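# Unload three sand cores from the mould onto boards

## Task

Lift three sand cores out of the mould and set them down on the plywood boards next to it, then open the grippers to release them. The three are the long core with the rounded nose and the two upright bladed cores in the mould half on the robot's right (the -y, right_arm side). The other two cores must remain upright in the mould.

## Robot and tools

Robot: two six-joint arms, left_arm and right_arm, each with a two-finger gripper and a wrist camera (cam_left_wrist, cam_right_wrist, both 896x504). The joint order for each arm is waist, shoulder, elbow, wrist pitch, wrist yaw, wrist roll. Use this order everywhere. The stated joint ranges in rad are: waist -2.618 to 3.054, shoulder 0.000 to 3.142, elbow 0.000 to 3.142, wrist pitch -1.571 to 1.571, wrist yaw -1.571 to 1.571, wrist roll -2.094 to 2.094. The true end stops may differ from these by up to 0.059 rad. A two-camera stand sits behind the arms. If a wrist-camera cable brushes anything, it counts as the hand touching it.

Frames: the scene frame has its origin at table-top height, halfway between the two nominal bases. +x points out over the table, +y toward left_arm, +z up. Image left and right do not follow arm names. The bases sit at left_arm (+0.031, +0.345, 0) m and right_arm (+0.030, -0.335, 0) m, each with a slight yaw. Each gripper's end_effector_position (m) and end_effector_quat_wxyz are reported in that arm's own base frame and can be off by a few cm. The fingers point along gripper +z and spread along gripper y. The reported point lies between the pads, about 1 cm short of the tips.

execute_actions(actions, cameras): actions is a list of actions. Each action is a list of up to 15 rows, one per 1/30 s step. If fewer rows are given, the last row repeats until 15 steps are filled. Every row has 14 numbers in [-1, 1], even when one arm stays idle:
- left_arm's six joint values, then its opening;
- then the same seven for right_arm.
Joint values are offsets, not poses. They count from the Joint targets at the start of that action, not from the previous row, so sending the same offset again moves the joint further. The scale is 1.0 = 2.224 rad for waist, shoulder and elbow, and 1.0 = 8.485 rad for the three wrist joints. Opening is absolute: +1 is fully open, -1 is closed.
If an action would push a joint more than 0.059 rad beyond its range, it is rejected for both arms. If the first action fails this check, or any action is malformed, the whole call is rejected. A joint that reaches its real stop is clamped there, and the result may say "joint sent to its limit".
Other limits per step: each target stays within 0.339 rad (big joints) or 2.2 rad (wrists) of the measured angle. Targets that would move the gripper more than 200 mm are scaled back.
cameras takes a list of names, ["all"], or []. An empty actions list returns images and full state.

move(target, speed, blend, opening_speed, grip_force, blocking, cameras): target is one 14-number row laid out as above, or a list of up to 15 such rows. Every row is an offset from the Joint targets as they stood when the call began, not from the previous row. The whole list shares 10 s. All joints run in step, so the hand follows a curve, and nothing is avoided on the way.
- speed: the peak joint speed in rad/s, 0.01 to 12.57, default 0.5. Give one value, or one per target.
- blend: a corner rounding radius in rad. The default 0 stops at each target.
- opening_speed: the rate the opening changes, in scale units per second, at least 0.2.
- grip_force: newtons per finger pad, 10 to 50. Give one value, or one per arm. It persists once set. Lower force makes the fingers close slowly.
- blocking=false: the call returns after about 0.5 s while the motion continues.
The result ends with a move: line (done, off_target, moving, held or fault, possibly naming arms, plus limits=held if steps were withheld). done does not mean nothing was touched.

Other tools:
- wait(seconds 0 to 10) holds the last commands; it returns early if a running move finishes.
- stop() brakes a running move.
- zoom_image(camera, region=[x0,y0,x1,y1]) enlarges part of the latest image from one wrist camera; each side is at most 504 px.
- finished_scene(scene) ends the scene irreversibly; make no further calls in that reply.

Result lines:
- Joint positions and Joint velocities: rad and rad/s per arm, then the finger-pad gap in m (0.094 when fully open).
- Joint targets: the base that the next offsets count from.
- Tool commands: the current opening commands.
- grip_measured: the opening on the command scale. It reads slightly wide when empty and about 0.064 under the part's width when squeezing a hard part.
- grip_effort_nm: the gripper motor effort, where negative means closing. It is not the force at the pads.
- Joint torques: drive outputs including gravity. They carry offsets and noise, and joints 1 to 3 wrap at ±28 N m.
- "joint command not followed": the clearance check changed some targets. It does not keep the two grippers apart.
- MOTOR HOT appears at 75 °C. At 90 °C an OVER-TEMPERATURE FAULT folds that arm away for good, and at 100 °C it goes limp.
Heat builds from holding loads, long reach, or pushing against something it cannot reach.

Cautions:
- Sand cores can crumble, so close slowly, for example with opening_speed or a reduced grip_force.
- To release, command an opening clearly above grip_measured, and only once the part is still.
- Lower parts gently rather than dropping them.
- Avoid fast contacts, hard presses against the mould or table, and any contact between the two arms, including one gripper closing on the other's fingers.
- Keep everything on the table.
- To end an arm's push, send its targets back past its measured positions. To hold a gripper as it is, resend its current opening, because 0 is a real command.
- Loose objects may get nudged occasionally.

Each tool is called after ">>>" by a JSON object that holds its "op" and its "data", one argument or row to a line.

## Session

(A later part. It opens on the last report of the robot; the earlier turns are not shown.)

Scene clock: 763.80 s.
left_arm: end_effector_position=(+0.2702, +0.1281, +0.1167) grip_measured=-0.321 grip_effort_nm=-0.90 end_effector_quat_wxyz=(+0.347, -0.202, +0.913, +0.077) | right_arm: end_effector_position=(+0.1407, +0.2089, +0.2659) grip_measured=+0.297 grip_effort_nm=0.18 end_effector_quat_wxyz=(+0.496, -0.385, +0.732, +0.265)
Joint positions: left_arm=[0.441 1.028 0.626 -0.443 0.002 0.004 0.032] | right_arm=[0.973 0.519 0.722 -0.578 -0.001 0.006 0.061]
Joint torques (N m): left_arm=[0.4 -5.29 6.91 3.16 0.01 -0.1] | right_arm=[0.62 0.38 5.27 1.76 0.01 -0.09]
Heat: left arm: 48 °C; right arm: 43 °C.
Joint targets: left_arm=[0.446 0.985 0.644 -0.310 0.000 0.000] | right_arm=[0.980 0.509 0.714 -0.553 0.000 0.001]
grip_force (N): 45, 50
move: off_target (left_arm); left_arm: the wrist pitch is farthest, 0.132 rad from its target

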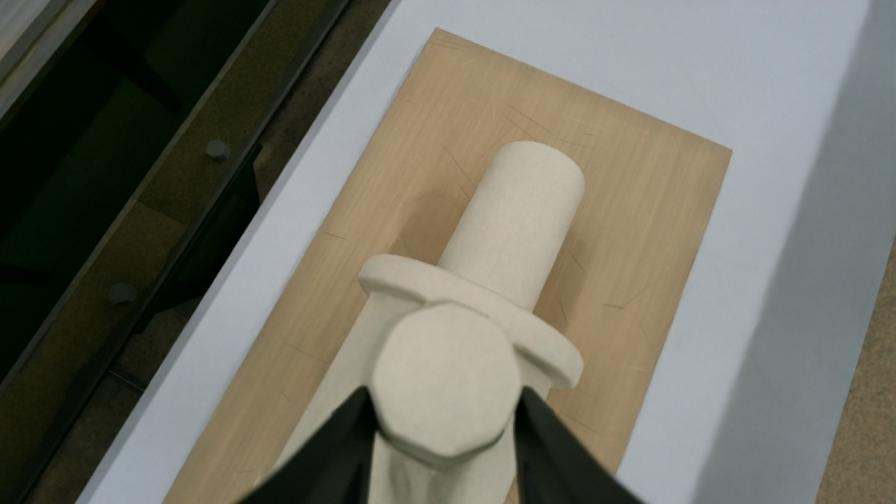

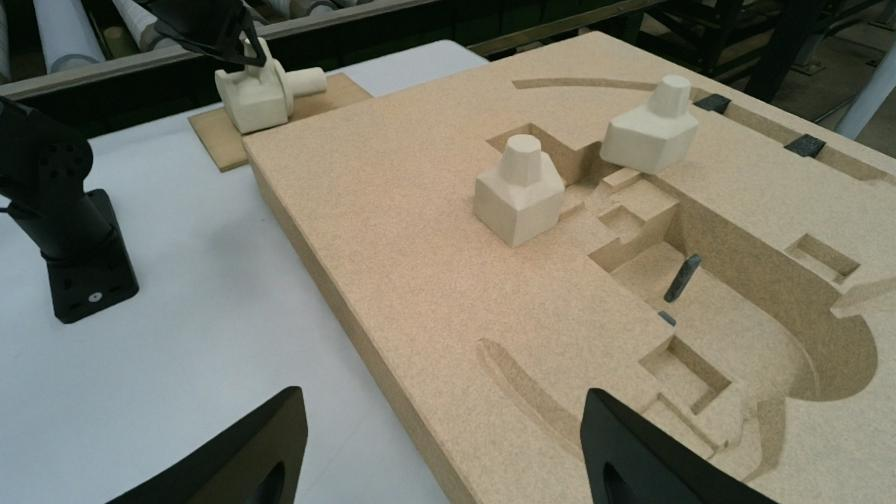

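>>> {"op": "move", "data": {
  "target": [0,0.004,-0.0161,0.0053,0,0,-0.6,0,0,0,0,0,0,0.3],
  "speed": 0.1,
  "cameras": ["all"]
}}

>>> {"op": "zoom_image", "data": {
  "camera": "cam_right_wrist",
  "region": [120, 0, 420, 200]
}}

Scene clock: 767.63 s.
left_arm: end_effector_position=(+0.2752, +0.1305, +0.1161) grip_measured=-0.321 grip_effort_nm=-0.91 end_effector_quat_wxyz=(+0.363, -0.201, +0.906, +0.081) | right_arm: end_effector_position=(+0.1407, +0.2089, +0.2659) grip_measured=+0.297 grip_effort_nm=0.18 end_effector_quat_wxyz=(+0.496, -0.385, +0.732, +0.265)
Joint positions: left_arm=[0.441 1.028 0.599 -0.379 0.002 0.004 0.032] | right_arm=[0.973 0.519 0.722 -0.578 -0.001 0.006 0.061]
Joint torques (N m): left_arm=[0.42 -4.52 6.27 2.98 -0.01 -0.1] | right_arm=[0.62 0.35 5.27 1.75 0 -0.1]
Heat: left arm: 50 °C; right arm: 42 °C.
Joint targets: left_arm=[0.446 0.994 0.609 -0.266 0.000 0.000] | right_arm=[0.980 0.509 0.714 -0.553 0.000 0.001]
grip_force (N): 45, 50
move: off_target (left_arm); left_arm: the wrist pitch is farthest, 0.114 rad from its target

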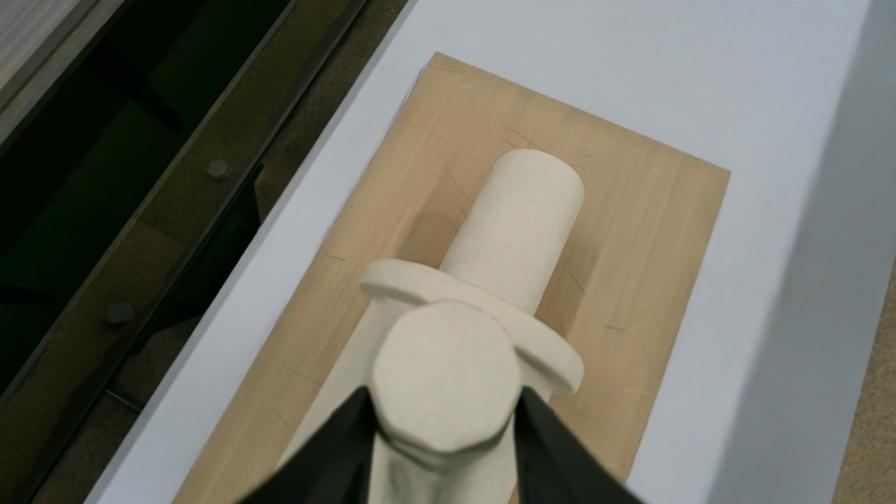

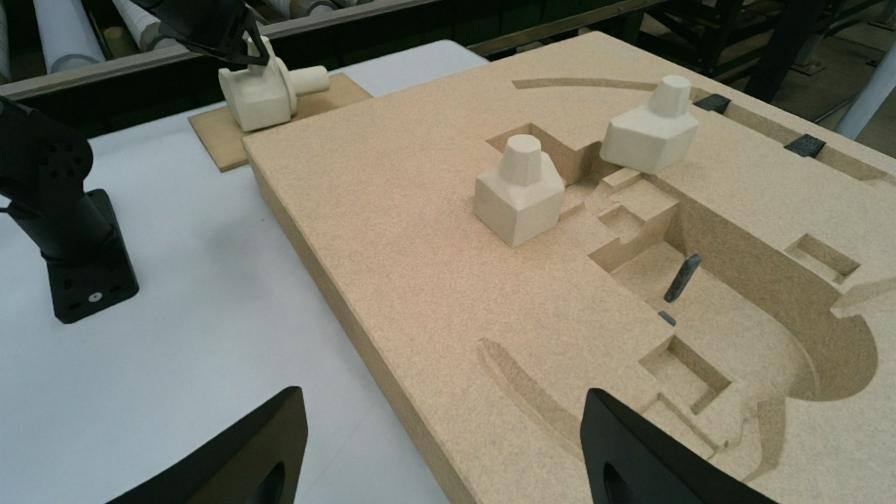

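Scaled by 1.680.

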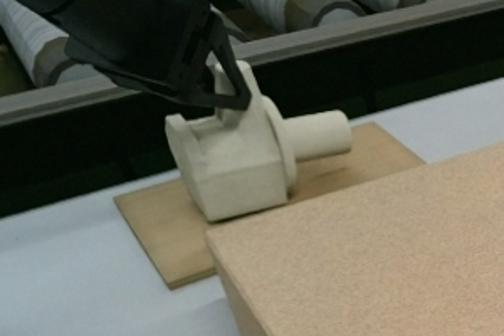

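>>> {"op": "move", "data": {
  "target": [0,0.009,-0.0161,0.002,0,0,-0.6,0,0,0,0,0,0,0.3],
  "speed": 0.1,
  "cameras": ["all"]
}}

>>> {"op": "zoom_image", "data": {
  "camera": "cam_right_wrist",
  "region": [120, 0, 420, 200]
}}

Scene clock: 771.17 s.
left_arm: end_effector_position=(+0.2790, +0.1327, +0.1161) grip_measured=-0.321 grip_effort_nm=-0.90 end_effector_quat_wxyz=(+0.377, -0.200, +0.900, +0.085) | right_arm: end_effector_position=(+0.1407, +0.2089, +0.2659) grip_measured=+0.297 grip_effort_nm=0.18 end_effector_quat_wxyz=(+0.496, -0.385, +0.732, +0.265)
Joint positions: left_arm=[0.441 1.028 0.577 -0.326 0.001 0.004 0.032] | right_arm=[0.973 0.519 0.722 -0.578 -0.001 0.006 0.061]
Joint torques (N m): left_arm=[0.42 -3.07 5.18 2.66 0.03 -0.11] | right_arm=[0.66 0.35 5.26 1.75 0.01 -0.09]
Heat: left arm: 51 °C; right arm: 41 °C.
Joint targets: left_arm=[0.446 1.014 0.573 -0.248 0.000 0.000] | right_arm=[0.980 0.509 0.714 -0.553 0.000 0.001]
grip_force (N): 45, 50
move: off_target (left_arm); left_arm: the wrist pitch is farthest, 0.077 rad from its target

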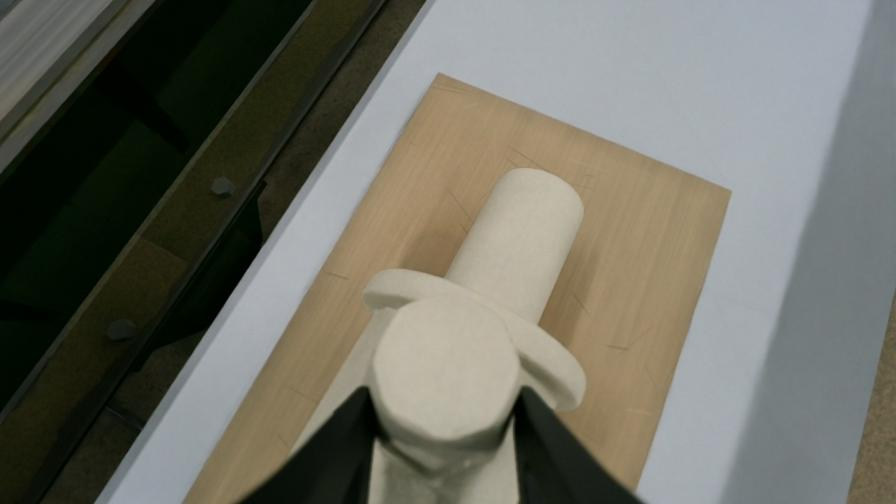

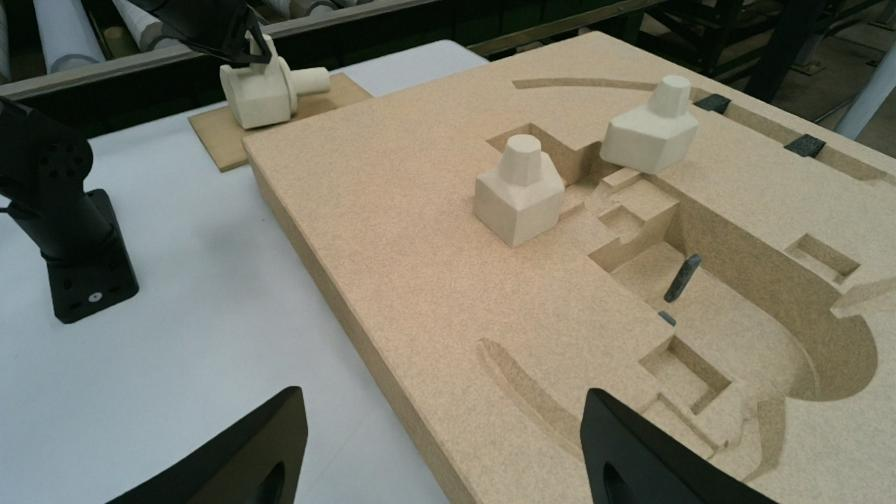

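Scaled by 1.680.

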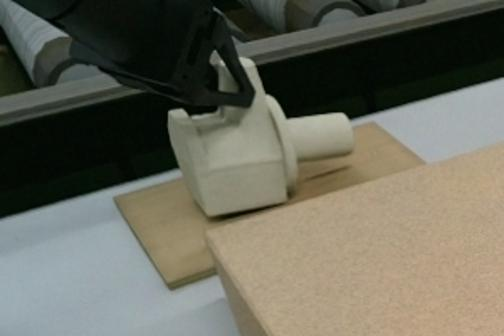

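>>> {"op": "move", "data": {
  "target": [0,0,0.004,0,0,0,0.1,0,0,0,0,0,0,0.3],
  "speed": 0.1,
  "opening_speed": 0.4,
  "cameras": ["all"]
}}

>>> {"op": "zoom_image", "data": {
  "camera": "cam_right_wrist",
  "region": [120, 0, 420, 200]
}}

Scene clock: 777.80 s.
left_arm: end_effector_position=(+0.2868, +0.1381, +0.1262) grip_measured=+0.098 grip_effort_nm=0.15 end_effector_quat_wxyz=(+0.401, -0.199, +0.889, +0.094) | right_arm: end_effector_position=(+0.1407, +0.2089, +0.2659) grip_measured=+0.297 grip_effort_nm=0.18 end_effector_quat_wxyz=(+0.496, -0.385, +0.732, +0.265)
Joint positions: left_arm=[0.442 1.028 0.577 -0.272 -0.007 0.004 0.052] | right_arm=[0.973 0.519 0.722 -0.578 -0.001 0.006 0.061]
Joint torques (N m): left_arm=[0.4 -3.14 5.78 2.11 0.12 -0.08] | right_arm=[0.62 0.36 5.27 1.76 0.01 -0.1]
Heat: left arm: 50 °C; right arm: 40 °C.
Joint targets: left_arm=[0.446 1.014 0.582 -0.249 0.000 0.000] | right_arm=[0.980 0.509 0.714 -0.553 0.000 0.001]
grip_force (N): 45, 50
move: done

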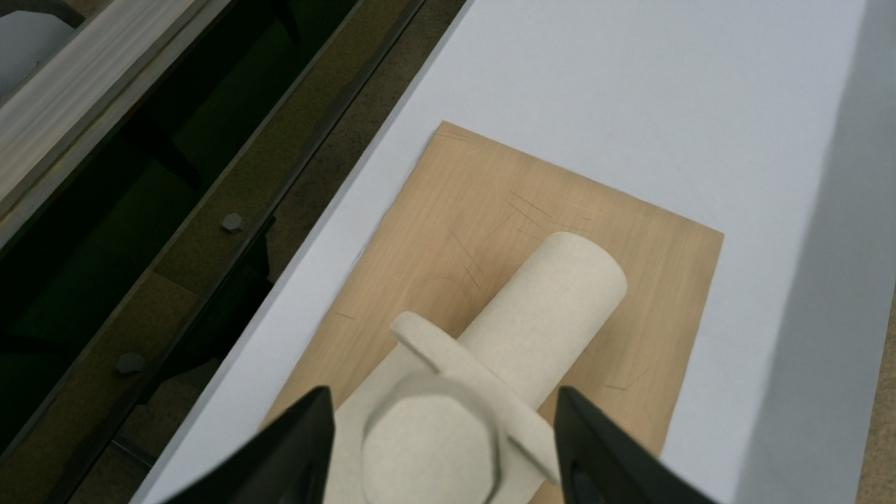

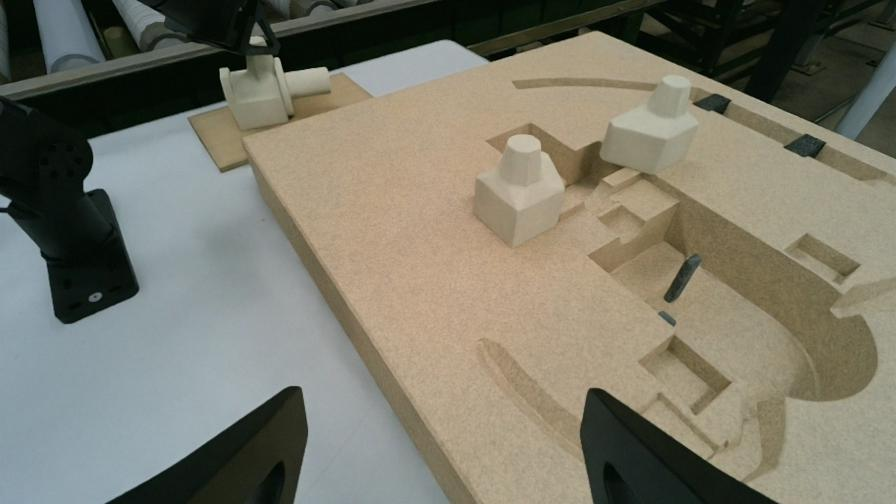

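Scaled by 1.680.

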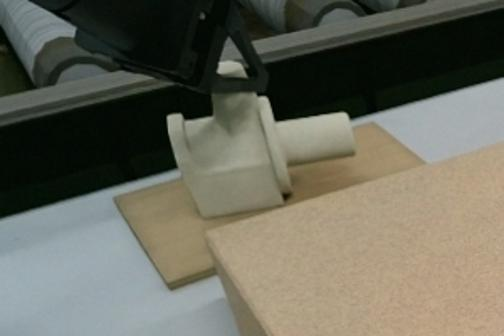

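>>> {"op": "move", "data": {
  "target": [
    [0,0,0,0,0,0,0.4,0,0,0,0,0,0,0.3],
    [0,-0.12,0,0,0,0,0.4,0,0,0,0,0,0,0.3]
  ],
  "speed": 0.3,
  "cameras": ["all"]
}}

Scene clock: 783.30 s.
left_arm: end_effector_position=(+0.2758, +0.1329, +0.2065) grip_measured=+0.398 grip_effort_nm=0.15 end_effector_quat_wxyz=(+0.519, -0.186, +0.826, +0.120) | right_arm: end_effector_position=(+0.1407, +0.2089, +0.2659) grip_measured=+0.297 grip_effort_nm=0.18 end_effector_quat_wxyz=(+0.497, -0.385, +0.732, +0.265)
Joint positions: left_arm=[0.442 0.758 0.577 -0.267 -0.007 0.004 0.066] | right_arm=[0.973 0.519 0.722 -0.578 -0.001 0.006 0.061]
Joint torques (N m): left_arm=[0.34 -1.33 6.2 2.31 0.1 -0.11] | right_arm=[0.61 0.36 5.26 1.75 0 -0.1]
Heat: left arm: 49 °C; right arm: 40 °C.
Joint targets: left_arm=[0.446 0.747 0.582 -0.249 0.000 0.000] | right_arm=[0.980 0.509 0.714 -0.553 0.000 0.001]
grip_force (N): 45, 50
move: done

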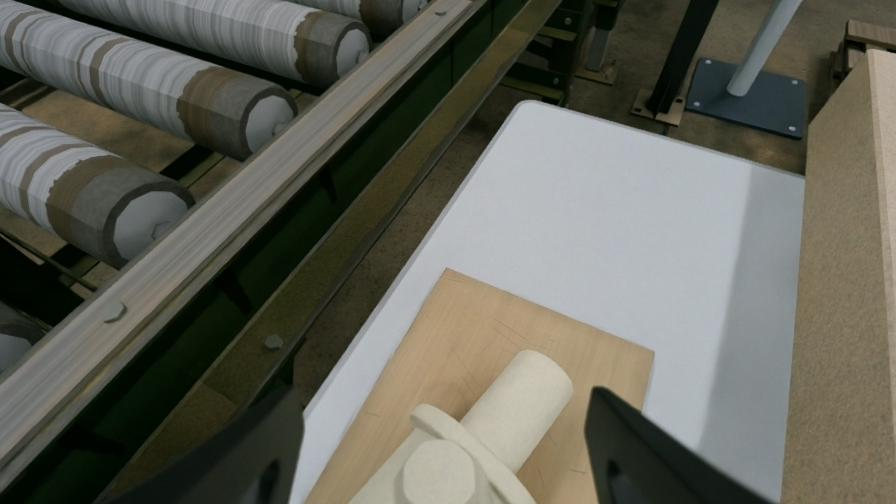

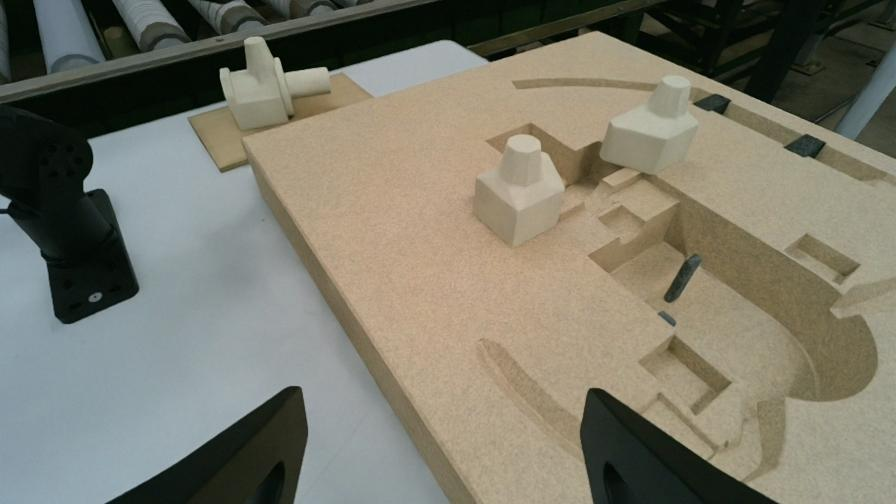

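>>> {"op": "finished_scene", "data": {
  "scene": 1
}}

The scene is finished: the task was done.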